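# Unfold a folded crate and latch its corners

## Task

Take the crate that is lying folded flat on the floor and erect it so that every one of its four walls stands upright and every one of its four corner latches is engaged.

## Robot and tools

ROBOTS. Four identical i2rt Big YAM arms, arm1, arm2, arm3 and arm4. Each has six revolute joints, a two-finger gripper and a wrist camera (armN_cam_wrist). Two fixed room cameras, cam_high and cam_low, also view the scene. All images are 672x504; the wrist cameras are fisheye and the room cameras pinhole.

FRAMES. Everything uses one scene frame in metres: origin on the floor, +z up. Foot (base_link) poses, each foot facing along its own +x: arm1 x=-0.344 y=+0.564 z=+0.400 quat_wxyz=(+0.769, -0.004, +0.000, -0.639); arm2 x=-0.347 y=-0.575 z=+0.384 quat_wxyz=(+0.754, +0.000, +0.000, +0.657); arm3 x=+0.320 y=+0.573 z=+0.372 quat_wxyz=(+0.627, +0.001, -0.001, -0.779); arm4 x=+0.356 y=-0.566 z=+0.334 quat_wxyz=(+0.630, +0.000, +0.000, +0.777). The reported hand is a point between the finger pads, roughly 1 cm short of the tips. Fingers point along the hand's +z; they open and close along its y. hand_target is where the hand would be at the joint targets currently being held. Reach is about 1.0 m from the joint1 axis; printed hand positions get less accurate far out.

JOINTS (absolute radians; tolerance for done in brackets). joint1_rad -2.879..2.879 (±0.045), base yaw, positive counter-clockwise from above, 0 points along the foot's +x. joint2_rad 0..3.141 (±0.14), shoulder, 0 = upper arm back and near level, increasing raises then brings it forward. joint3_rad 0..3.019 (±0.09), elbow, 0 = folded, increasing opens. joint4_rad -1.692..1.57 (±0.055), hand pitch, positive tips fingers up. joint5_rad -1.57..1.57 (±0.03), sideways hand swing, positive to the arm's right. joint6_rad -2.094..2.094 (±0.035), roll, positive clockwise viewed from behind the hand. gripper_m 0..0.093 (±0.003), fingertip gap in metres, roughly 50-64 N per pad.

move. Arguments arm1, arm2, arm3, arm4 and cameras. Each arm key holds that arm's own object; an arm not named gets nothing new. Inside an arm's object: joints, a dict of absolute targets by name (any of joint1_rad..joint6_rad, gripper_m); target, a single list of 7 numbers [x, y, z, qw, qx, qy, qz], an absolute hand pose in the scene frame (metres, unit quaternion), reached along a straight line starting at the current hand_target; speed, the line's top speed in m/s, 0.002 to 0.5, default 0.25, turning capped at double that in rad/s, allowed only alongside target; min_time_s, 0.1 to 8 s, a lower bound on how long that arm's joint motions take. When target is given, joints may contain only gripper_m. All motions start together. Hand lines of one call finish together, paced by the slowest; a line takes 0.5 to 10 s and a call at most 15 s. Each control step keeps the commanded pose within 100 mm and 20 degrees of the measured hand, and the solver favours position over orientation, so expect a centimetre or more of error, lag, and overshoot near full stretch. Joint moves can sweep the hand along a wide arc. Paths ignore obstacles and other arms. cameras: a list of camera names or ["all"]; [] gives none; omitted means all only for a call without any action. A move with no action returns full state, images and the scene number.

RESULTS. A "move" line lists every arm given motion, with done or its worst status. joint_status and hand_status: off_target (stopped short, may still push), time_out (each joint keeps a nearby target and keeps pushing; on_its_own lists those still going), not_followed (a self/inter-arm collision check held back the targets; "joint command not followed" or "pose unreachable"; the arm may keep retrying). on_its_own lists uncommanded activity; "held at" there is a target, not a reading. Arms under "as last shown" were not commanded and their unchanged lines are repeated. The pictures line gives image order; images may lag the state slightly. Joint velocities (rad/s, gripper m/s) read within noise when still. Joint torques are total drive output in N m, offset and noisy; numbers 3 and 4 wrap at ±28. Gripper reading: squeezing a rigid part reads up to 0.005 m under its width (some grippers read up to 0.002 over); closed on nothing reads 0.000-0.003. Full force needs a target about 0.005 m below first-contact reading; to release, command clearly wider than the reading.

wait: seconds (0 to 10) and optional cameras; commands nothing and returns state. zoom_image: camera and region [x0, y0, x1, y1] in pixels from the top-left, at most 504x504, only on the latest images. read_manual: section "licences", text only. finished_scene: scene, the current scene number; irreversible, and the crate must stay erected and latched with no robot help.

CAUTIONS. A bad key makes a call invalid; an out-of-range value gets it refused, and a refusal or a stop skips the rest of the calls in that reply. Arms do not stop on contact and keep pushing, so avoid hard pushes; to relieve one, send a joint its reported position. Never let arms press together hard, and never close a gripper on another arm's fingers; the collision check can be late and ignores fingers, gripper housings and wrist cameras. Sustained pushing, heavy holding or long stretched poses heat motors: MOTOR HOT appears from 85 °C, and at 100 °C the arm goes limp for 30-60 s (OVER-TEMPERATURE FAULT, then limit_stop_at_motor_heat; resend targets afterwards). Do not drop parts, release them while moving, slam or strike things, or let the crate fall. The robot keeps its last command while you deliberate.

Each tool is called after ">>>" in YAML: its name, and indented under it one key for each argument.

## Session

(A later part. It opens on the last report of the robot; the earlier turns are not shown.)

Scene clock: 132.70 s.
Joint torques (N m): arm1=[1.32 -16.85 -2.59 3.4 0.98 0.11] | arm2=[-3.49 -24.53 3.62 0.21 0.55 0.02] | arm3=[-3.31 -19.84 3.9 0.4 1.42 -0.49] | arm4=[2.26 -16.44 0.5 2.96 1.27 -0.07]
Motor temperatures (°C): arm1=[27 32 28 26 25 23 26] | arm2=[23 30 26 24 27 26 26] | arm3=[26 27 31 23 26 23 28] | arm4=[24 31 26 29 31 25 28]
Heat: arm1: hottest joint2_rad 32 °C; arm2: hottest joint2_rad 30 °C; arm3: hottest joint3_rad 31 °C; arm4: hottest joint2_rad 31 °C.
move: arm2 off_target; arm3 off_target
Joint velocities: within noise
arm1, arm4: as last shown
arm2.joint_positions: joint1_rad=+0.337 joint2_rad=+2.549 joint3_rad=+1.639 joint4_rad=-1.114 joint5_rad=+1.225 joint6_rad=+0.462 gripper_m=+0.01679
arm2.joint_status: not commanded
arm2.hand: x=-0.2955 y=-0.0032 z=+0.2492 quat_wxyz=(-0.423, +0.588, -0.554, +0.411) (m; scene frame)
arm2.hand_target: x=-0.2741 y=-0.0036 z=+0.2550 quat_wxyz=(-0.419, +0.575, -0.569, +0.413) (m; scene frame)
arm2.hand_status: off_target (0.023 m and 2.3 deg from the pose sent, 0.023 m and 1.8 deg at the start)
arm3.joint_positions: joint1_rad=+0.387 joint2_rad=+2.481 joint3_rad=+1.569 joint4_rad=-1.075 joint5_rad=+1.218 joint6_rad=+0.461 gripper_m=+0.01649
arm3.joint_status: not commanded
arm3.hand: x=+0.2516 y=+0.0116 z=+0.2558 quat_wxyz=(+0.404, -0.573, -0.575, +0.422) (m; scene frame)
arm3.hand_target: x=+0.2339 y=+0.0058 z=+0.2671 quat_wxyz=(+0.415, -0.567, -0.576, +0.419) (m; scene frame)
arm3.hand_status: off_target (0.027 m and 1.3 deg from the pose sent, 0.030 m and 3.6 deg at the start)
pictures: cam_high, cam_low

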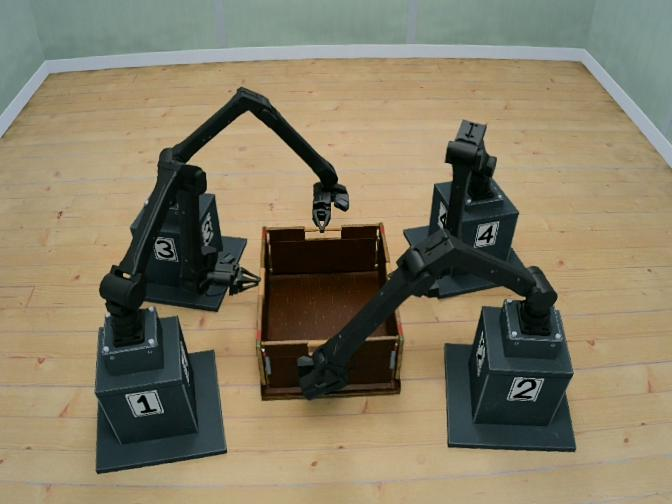

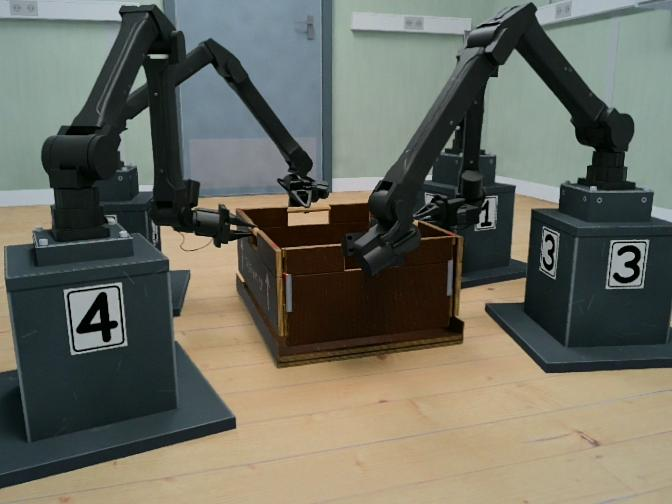

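>>> move:
  arm3: {"target": [0.262, 0.0076, 0.2671, -0.4132, 0.5686, 0.5754, -0.4181], "speed": 0.06}
  arm2: {"target": [-0.305, -0.0036, 0.2544, -0.4181, 0.5754, -0.5686, 0.4132], "speed": 0.06}

>>> move:
  arm3: {"joints": {"gripper_m": 0.05}}
  arm2: {"joints": {"gripper_m": 0.05}}

>>> move:
  arm3: {"target": [0.398, 0.0076, 0.315, -0.4132, 0.5686, 0.5754, -0.4181], "speed": 0.15}
  arm2: {"target": [-0.441, -0.0036, 0.305, -0.4181, 0.5754, -0.5686, 0.4132], "speed": 0.15}
  cameras: ["all"]

>>> zoom_image:
  camera: "cam_high"
  region: [240, 210, 420, 410]

Scene clock: 140.70 s.
Joint torques (N m): arm1=[1.14 -17.03 -2.88 3.26 1.02 0.13] | arm2=[0.79 -24.18 4.6 -1.72 0.37 0.55] | arm3=[0.5 -18.73 5.52 -2.71 1.04 0.17] | arm4=[2.2 -16.44 0.49 2.96 1.27 -0.08]
Motor temperatures (°C): arm1=[27 32 28 26 25 23 26] | arm2=[23 29 26 24 27 26 26] | arm3=[26 27 31 23 27 23 28] | arm4=[24 31 26 29 31 25 28]
Heat: arm1: hottest joint2_rad 32 °C; arm2: hottest joint2_rad 29 °C; arm3: hottest joint3_rad 31 °C; arm4: hottest joint2_rad 31 °C.
move: arm2 done; arm3 off_target
Joint velocities: within noise
arm1, arm4: as last shown
arm2.joint_positions: joint1_rad=+0.337 joint2_rad=+2.567 joint3_rad=+1.682 joint4_rad=-1.206 joint5_rad=+1.203 joint6_rad=+0.536 gripper_m=+0.01678
arm2.joint_status: not commanded
arm2.hand: x=-0.2969 y=-0.0030 z=+0.2497 quat_wxyz=(-0.415, +0.580, -0.565, +0.416) (m; scene frame)
arm2.hand_target: x=-0.3026 y=-0.0037 z=+0.2540 quat_wxyz=(-0.418, +0.575, -0.570, +0.413) (m; scene frame)
arm2.hand_status: done (0.009 m and 0.8 deg from the pose sent, 0.011 m and 2.3 deg at the start)
arm3.joint_positions: joint1_rad=+0.385 joint2_rad=+2.487 joint3_rad=+1.588 joint4_rad=-1.123 joint5_rad=+1.204 joint6_rad=+0.506 gripper_m=+0.01649
arm3.joint_status: not commanded
arm3.hand: x=+0.2516 y=+0.0117 z=+0.2568 quat_wxyz=(+0.404, -0.582, -0.569, +0.417) (m; scene frame)
arm3.hand_target: x=+0.2592 y=+0.0064 z=+0.2668 quat_wxyz=(+0.411, -0.570, -0.576, +0.418) (m; scene frame)
arm3.hand_status: off_target (0.015 m and 2.0 deg from the pose sent, 0.016 m and 1.3 deg at the start)
pictures: none

Scene clock: 141.47 s.
Joint torques (N m): arm1=[1.26 -16.73 -2.76 3.41 1.02 0.16] | arm2=[0.79 -23.53 4.74 -0.77 0.44 0.2] | arm3=[0.56 -19.19 5.42 -1.07 0.81 0.2] | arm4=[2.2 -16.44 0.5 2.96 1.28 -0.07]
Motor temperatures (°C): arm1=[27 32 28 26 25 23 26] | arm2=[23 29 26 24 27 26 26] | arm3=[26 27 31 23 27 23 28] | arm4=[24 31 26 29 31 25 28]
Heat: arm1: hottest joint2_rad 32 °C; arm2: hottest joint2_rad 29 °C; arm3: hottest joint3_rad 31 °C; arm4: hottest joint2_rad 31 °C.
move: arm2 done; arm3 done
Joint velocities: within noise
arm1, arm4: as last shown
arm2.joint_positions: joint1_rad=+0.337 joint2_rad=+2.567 joint3_rad=+1.682 joint4_rad=-1.231 joint5_rad=+1.202 joint6_rad=+0.568 gripper_m=+0.04986
arm2.joint_status: all done
arm2.hand: x=-0.2964 y=-0.0060 z=+0.2512 quat_wxyz=(-0.415, +0.575, -0.569, +0.417) (m; scene frame)
arm2.hand_target: x=-0.3026 y=-0.0037 z=+0.2541 quat_wxyz=(-0.417, +0.575, -0.569, +0.413) (m; scene frame)
arm2.hand_status: not commanded
arm3.joint_positions: joint1_rad=+0.382 joint2_rad=+2.487 joint3_rad=+1.588 joint4_rad=-1.164 joint5_rad=+1.212 joint6_rad=+0.506 gripper_m=+0.04988
arm3.joint_status: all done
arm3.hand: x=+0.2487 y=+0.0162 z=+0.2605 quat_wxyz=(+0.419, -0.571, -0.574, +0.410) (m; scene frame)
arm3.hand_target: x=+0.2574 y=+0.0069 z=+0.2669 quat_wxyz=(+0.413, -0.570, -0.575, +0.418) (m; scene frame)
arm3.hand_status: not commanded
pictures: none

Scene clock: 143.23 s.
Joint torques (N m): arm1=[0.85 -17.08 -2.7 3.3 0.99 0.15] | arm2=[0.03 -23 7.12 -1.22 0.31 0.18] | arm3=[-0.21 -17.61 7.5 -1.63 0.33 0.29] | arm4=[2.2 -16.5 0.5 2.96 1.28 -0.07]
Motor temperatures (°C): arm1=[27 32 28 26 25 23 26] | arm2=[23 29 26 24 27 26 25] | arm3=[26 27 30 23 27 23 28] | arm4=[24 31 26 29 31 25 28]
Heat: arm1: hottest joint2_rad 32 °C; arm2: hottest joint2_rad 29 °C; arm3: hottest joint3_rad 30 °C; arm4: hottest joint2_rad 31 °C.
move: arm2 off_target; arm3 off_target
Joint velocities: within noise
arm1, arm4: as last shown
arm2.joint_positions: joint1_rad=+0.563 joint2_rad=+2.575 joint3_rad=+1.868 joint4_rad=-1.688 joint5_rad=+1.064 joint6_rad=+0.886 gripper_m=+0.04989
arm2.joint_status: not commanded
arm2.hand: x=-0.4359 y=-0.0096 z=+0.3052 quat_wxyz=(-0.417, +0.589, -0.564, +0.402) (m; scene frame)
arm2.hand_target: x=-0.4391 y=-0.0033 z=+0.3050 quat_wxyz=(-0.418, +0.586, -0.569, +0.399) (m; scene frame)
arm2.hand_status: off_target (0.008 m and 2.1 deg from the pose sent, 0.154 m and 0.6 deg at the start; a joint's target at an end of its range on 26 of 53 steps)
arm3.joint_positions: joint1_rad=+0.618 joint2_rad=+2.487 joint3_rad=+1.785 joint4_rad=-1.661 joint5_rad=+1.085 joint6_rad=+0.862 gripper_m=+0.04990
arm3.joint_status: not commanded
arm3.hand: x=+0.3920 y=+0.0119 z=+0.3231 quat_wxyz=(+0.399, -0.567, -0.587, +0.419) (m; scene frame)
arm3.hand_target: x=+0.3969 y=+0.0071 z=+0.3148 quat_wxyz=(+0.399, -0.568, -0.586, +0.419) (m; scene frame)
arm3.hand_status: off_target (0.011 m and 2.1 deg from the pose sent, 0.159 m and 1.2 deg at the start; a joint's target at an end of its range on 25 of 53 steps)
pictures: arm1_cam_wrist, arm2_cam_wrist, arm3_cam_wrist, arm4_cam_wrist, cam_high, cam_low

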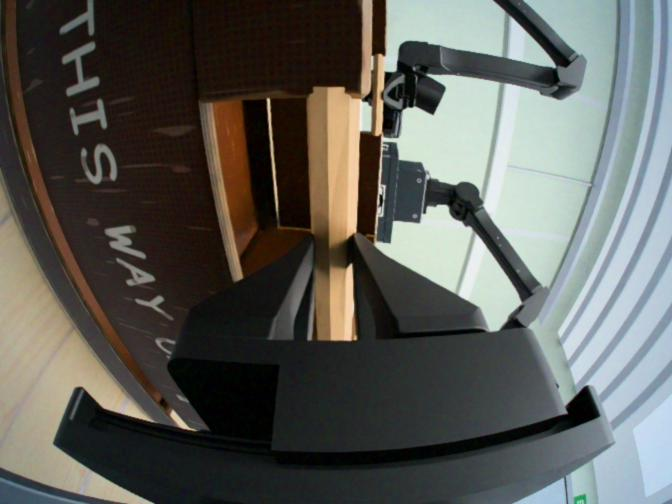

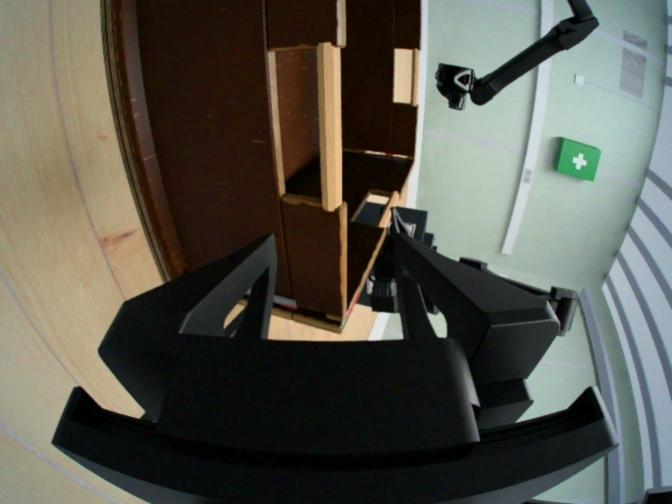

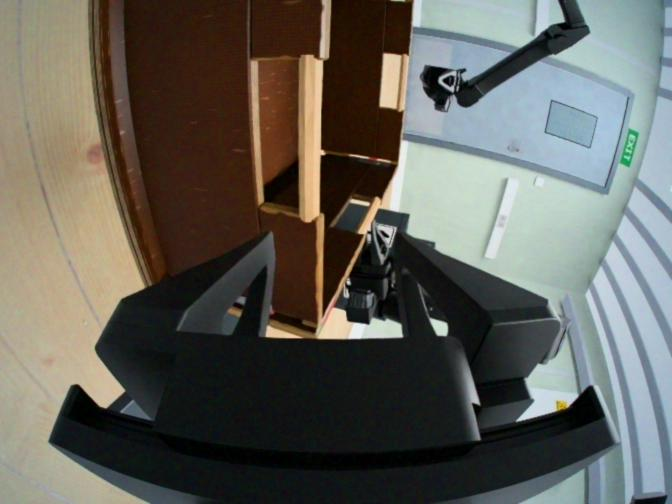

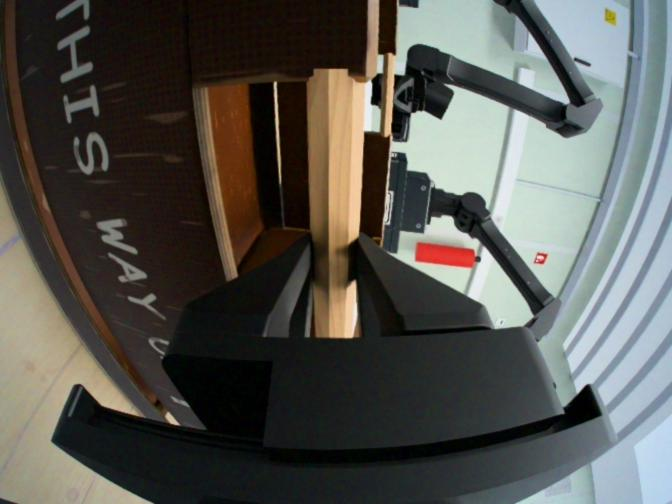

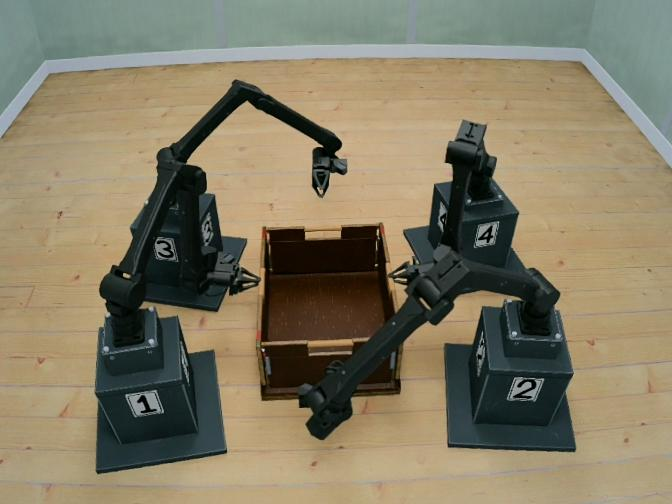

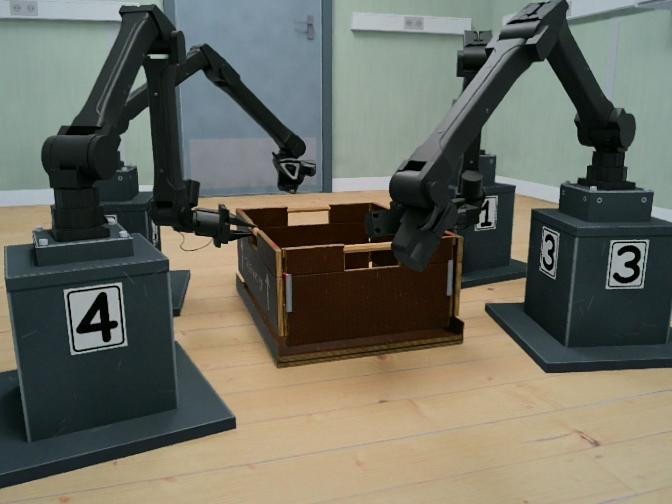

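Scaled by 2.520 from the camera's 672x504 image, which has a finer 960x720 frame.

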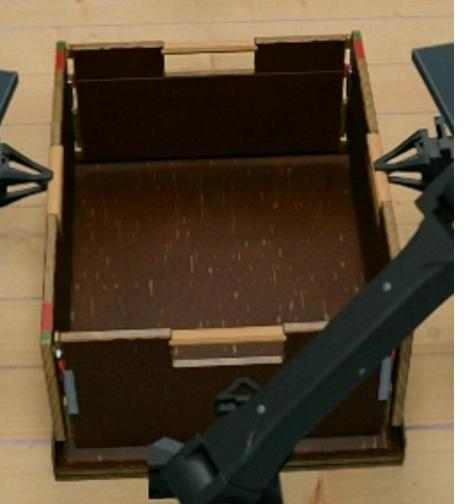

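>>> zoom_image:
  camera: "cam_low"
  region: [430, 220, 480, 320]

>>> zoom_image:
  camera: "cam_low"
  region: [260, 230, 310, 330]

>>> zoom_image:
  camera: "cam_high"
  region: [255, 330, 305, 400]

>>> zoom_image:
  camera: "cam_high"
  region: [365, 325, 415, 395]

>>> zoom_image:
  camera: "arm2_cam_wrist"
  region: [150, 180, 450, 380]

Scaled by 5.040 from the camera's 672x504 image, which has a finer 960x720 frame.

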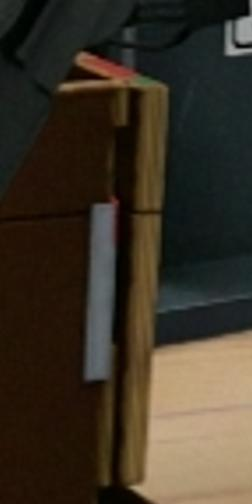

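Scaled by 5.040 from the camera's 672x504 image, which has a finer 960x720 frame.

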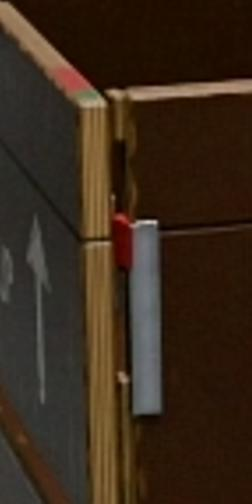

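Scaled by 7.200 from the camera's 672x504 image, which has a finer 960x720 frame.

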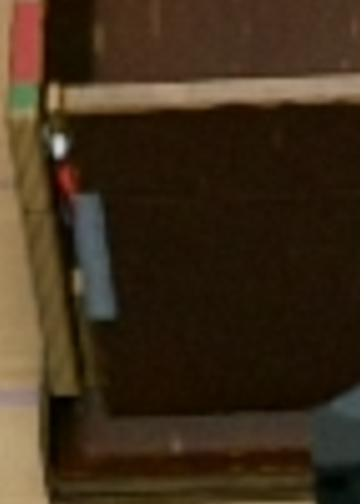

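Scaled by 7.200 from the camera's 672x504 image, which has a finer 960x720 frame.

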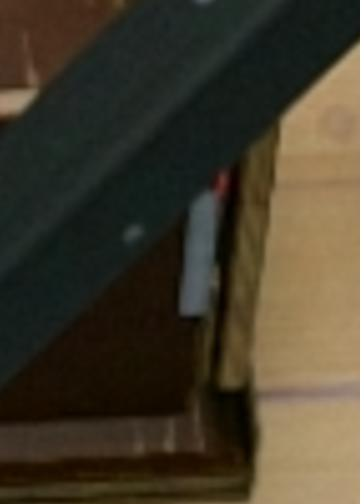

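Scaled by 1.680 from the camera's 672x504 image, which has a finer 960x720 frame.

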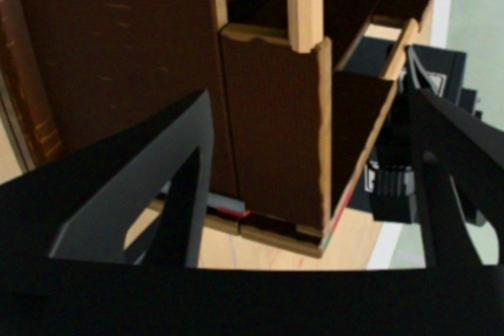

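>>> move:
  arm1: {"joints": {"gripper_m": 0.05}}
  arm4: {"joints": {"gripper_m": 0.05}}

>>> move:
  arm1: {"target": [-0.026, 0.305, 0.26, 0.0039, -0.0046, 0.766, -0.6428], "speed": 0.12}
  arm4: {"target": [-0.0125, -0.275, 0.268, -0.6428, 0.766, 0.0046, -0.0039], "speed": 0.12}
  cameras: ["all"]

>>> zoom_image:
  camera: "cam_high"
  region: [240, 210, 420, 410]

>>> zoom_image:
  camera: "cam_low"
  region: [220, 180, 480, 380]

Scene clock: 149.63 s.
Joint torques (N m): arm1=[0.85 -17.08 -1.22 2.86 0.48 0.15] | arm2=[-0.09 -23.18 7.1 -1.22 0.31 0.17] | arm3=[0.03 -17.26 7.28 -1.52 0.32 0.24] | arm4=[2.14 -16.03 1.46 2.26 0.18 -0.01]
Motor temperatures (°C): arm1=[27 32 28 26 25 23 26] | arm2=[23 30 26 24 27 26 25] | arm3=[26 28 30 23 26 23 27] | arm4=[24 31 26 29 31 25 28]
Heat: arm1: hottest joint2_rad 32 °C; arm2: hottest joint2_rad 30 °C; arm3: hottest joint3_rad 30 °C; arm4: hottest joint2_rad 31 °C.
move: arm1 done; arm4 done
Joint velocities: within noise
arm1.joint_positions: joint1_rad=+0.941 joint2_rad=+2.570 joint3_rad=+0.764 joint4_rad=+1.404 joint5_rad=+1.087 joint6_rad=-1.210 gripper_m=+0.04993
arm1.joint_status: all done
arm1.hand: x=-0.0228 y=+0.2385 z=+0.2460 quat_wxyz=(+0.000, +0.004, -0.767, +0.642) (m; scene frame)
arm1.hand_target: x=-0.0226 y=+0.2418 z=+0.2459 quat_wxyz=(-0.004, +0.004, -0.766, +0.643) (m; scene frame)
arm1.hand_status: not commanded
arm2.joint_positions: joint1_rad=+0.560 joint2_rad=+2.575 joint3_rad=+1.868 joint4_rad=-1.688 joint5_rad=+1.064 joint6_rad=+0.887 gripper_m=+0.04989
arm2.joint_status: not commanded
arm2.hand: x=-0.4342 y=-0.0093 z=+0.3052 quat_wxyz=(-0.416, +0.588, -0.565, +0.403) (m; scene frame)
arm2.hand_target: x=-0.4374 y=-0.0030 z=+0.3050 quat_wxyz=(-0.418, +0.584, -0.570, +0.399) (m; scene frame)
arm2.hand_status: not commanded
arm3.joint_positions: joint1_rad=+0.617 joint2_rad=+2.487 joint3_rad=+1.785 joint4_rad=-1.661 joint5_rad=+1.085 joint6_rad=+0.863 gripper_m=+0.04990
arm3.joint_status: not commanded
arm3.hand: x=+0.3911 y=+0.0118 z=+0.3231 quat_wxyz=(+0.399, -0.567, -0.586, +0.419) (m; scene frame)
arm3.hand_target: x=+0.3961 y=+0.0069 z=+0.3148 quat_wxyz=(+0.399, -0.569, -0.585, +0.419) (m; scene frame)
arm3.hand_status: not commanded
arm4.joint_positions: joint1_rad=+0.879 joint2_rad=+2.335 joint3_rad=+0.799 joint4_rad=+1.161 joint5_rad=+1.056 joint6_rad=-1.242 gripper_m=+0.04992
arm4.joint_status: all done
arm4.hand: x=-0.0114 y=-0.2017 z=+0.2508 quat_wxyz=(-0.640, +0.768, +0.001, +0.000) (m; scene frame)
arm4.hand_target: x=-0.0122 y=-0.2045 z=+0.2536 quat_wxyz=(-0.643, +0.766, +0.006, +0.001) (m; scene frame)
arm4.hand_status: not commanded
pictures: none

Scene clock: 151.40 s.
Joint torques (N m): arm1=[0.32 -17.38 -2.18 1.17 0.58 0.27] | arm2=[-0.15 -23.18 7.1 -1.24 0.31 0.17] | arm3=[-0.03 -17.67 7.41 -1.62 0.37 0.24] | arm4=[1.73 -15.15 1.13 0.99 0.26 0.42]
Motor temperatures (°C): arm1=[27 32 28 26 25 23 26] | arm2=[23 30 26 24 27 26 25] | arm3=[26 28 30 23 26 23 27] | arm4=[24 31 26 29 31 25 28]
Heat: arm1: hottest joint2_rad 32 °C; arm2: hottest joint2_rad 30 °C; arm3: hottest joint3_rad 30 °C; arm4: hottest joint2_rad 31 °C.
move: arm1 done; arm4 done
Joint velocities: within noise
arm1.joint_positions: joint1_rad=+1.111 joint2_rad=+2.515 joint3_rad=+0.680 joint4_rad=+1.269 joint5_rad=+1.235 joint6_rad=-1.025 gripper_m=+0.04996
arm1.joint_status: not commanded
arm1.hand: x=-0.0245 y=+0.3019 z=+0.2580 quat_wxyz=(-0.003, +0.004, -0.765, +0.644) (m; scene frame)
arm1.hand_target: x=-0.0259 y=+0.3049 z=+0.2602 quat_wxyz=(-0.005, +0.004, -0.766, +0.643) (m; scene frame)
arm1.hand_status: done (0.004 m and 0.2 deg from the pose sent, 0.068 m and 0.5 deg at the start)
arm2, arm3: as last shown
arm4.joint_positions: joint1_rad=+1.037 joint2_rad=+2.262 joint3_rad=+0.707 joint4_rad=+1.074 joint5_rad=+1.199 joint6_rad=-1.127 gripper_m=+0.04995
arm4.joint_status: not commanded
arm4.hand: x=-0.0121 y=-0.2704 z=+0.2679 quat_wxyz=(-0.645, +0.764, +0.006, +0.000) (m; scene frame)
arm4.hand_target: x=-0.0105 y=-0.2729 z=+0.2685 quat_wxyz=(-0.644, +0.765, +0.004, -0.002) (m; scene frame)
arm4.hand_status: done (0.005 m and 0.6 deg from the pose sent, 0.075 m and 0.8 deg at the start)
pictures: arm1_cam_wrist, arm2_cam_wrist, arm3_cam_wrist, arm4_cam_wrist, cam_high, cam_low

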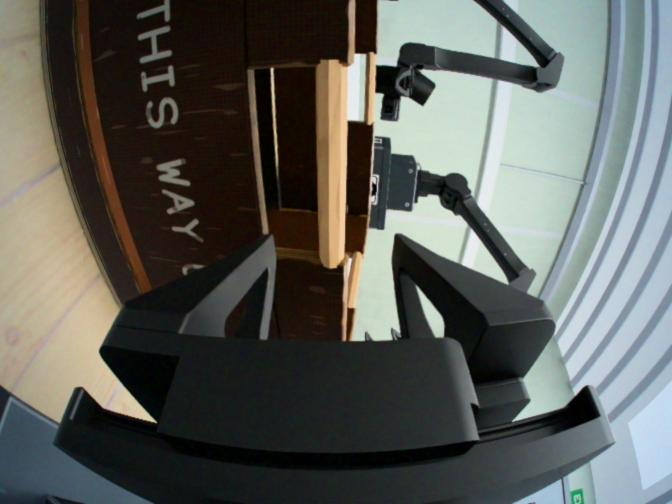

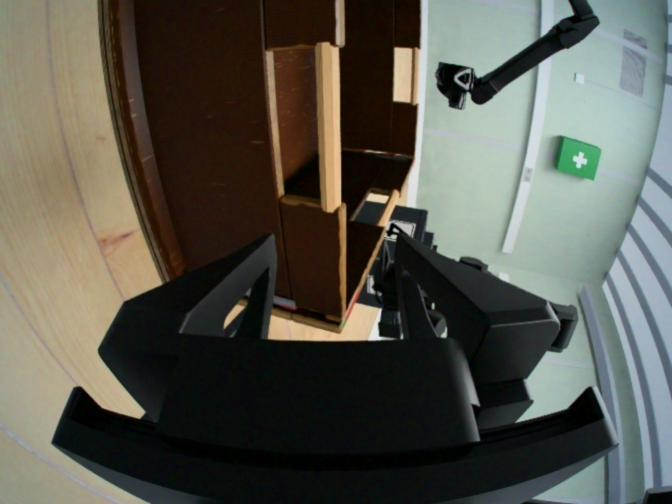

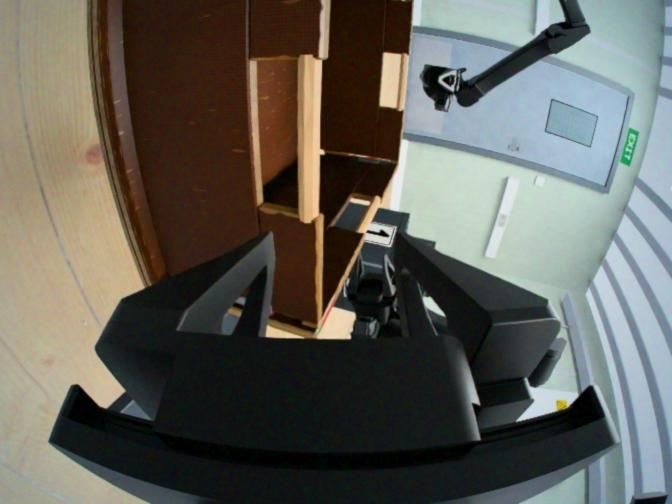

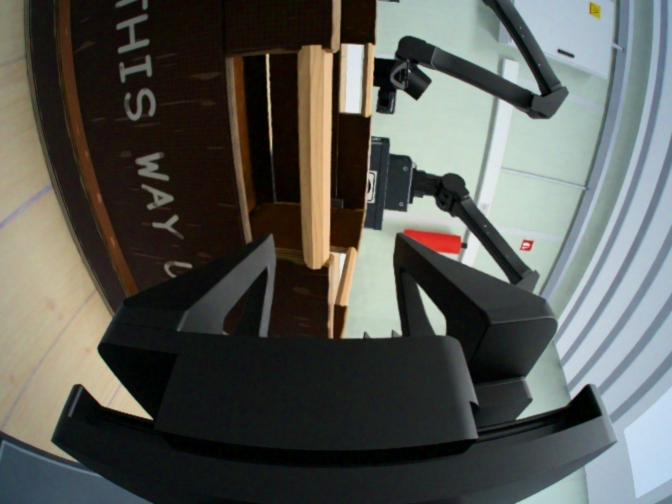

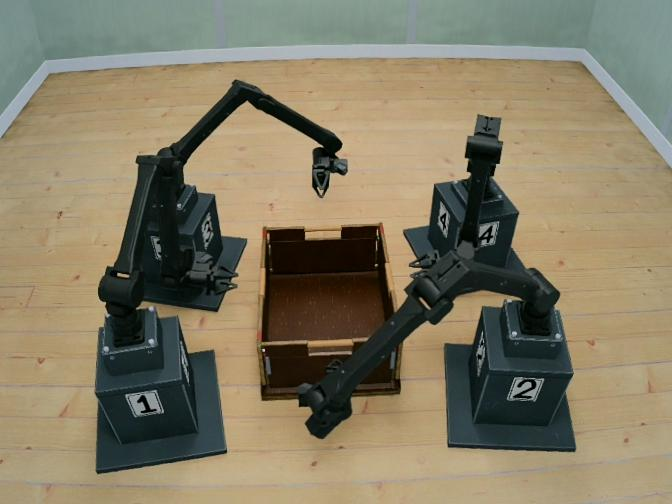

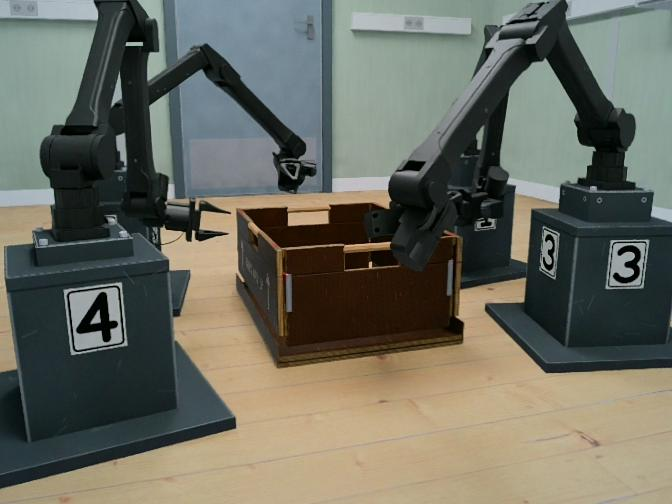

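Scaled by 2.520 from the camera's 672x504 image, which has a finer 960x720 frame.

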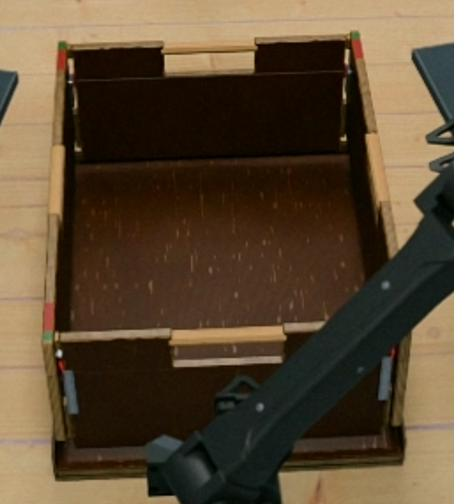

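Scaled by 1.938 from the camera's 672x504 image, which has a finer 960x720 frame.

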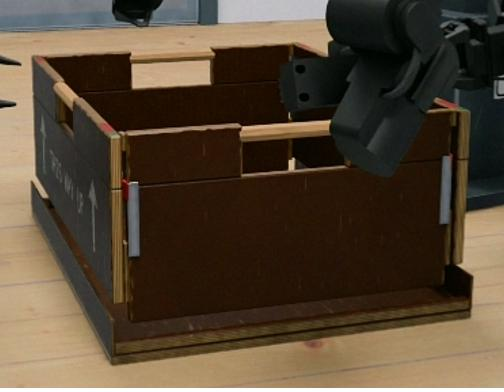

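Crate stands freely with the walls upright and the latches engaged.

>>> finished_scene:
  scene: 2

The scene is finished: the task was done.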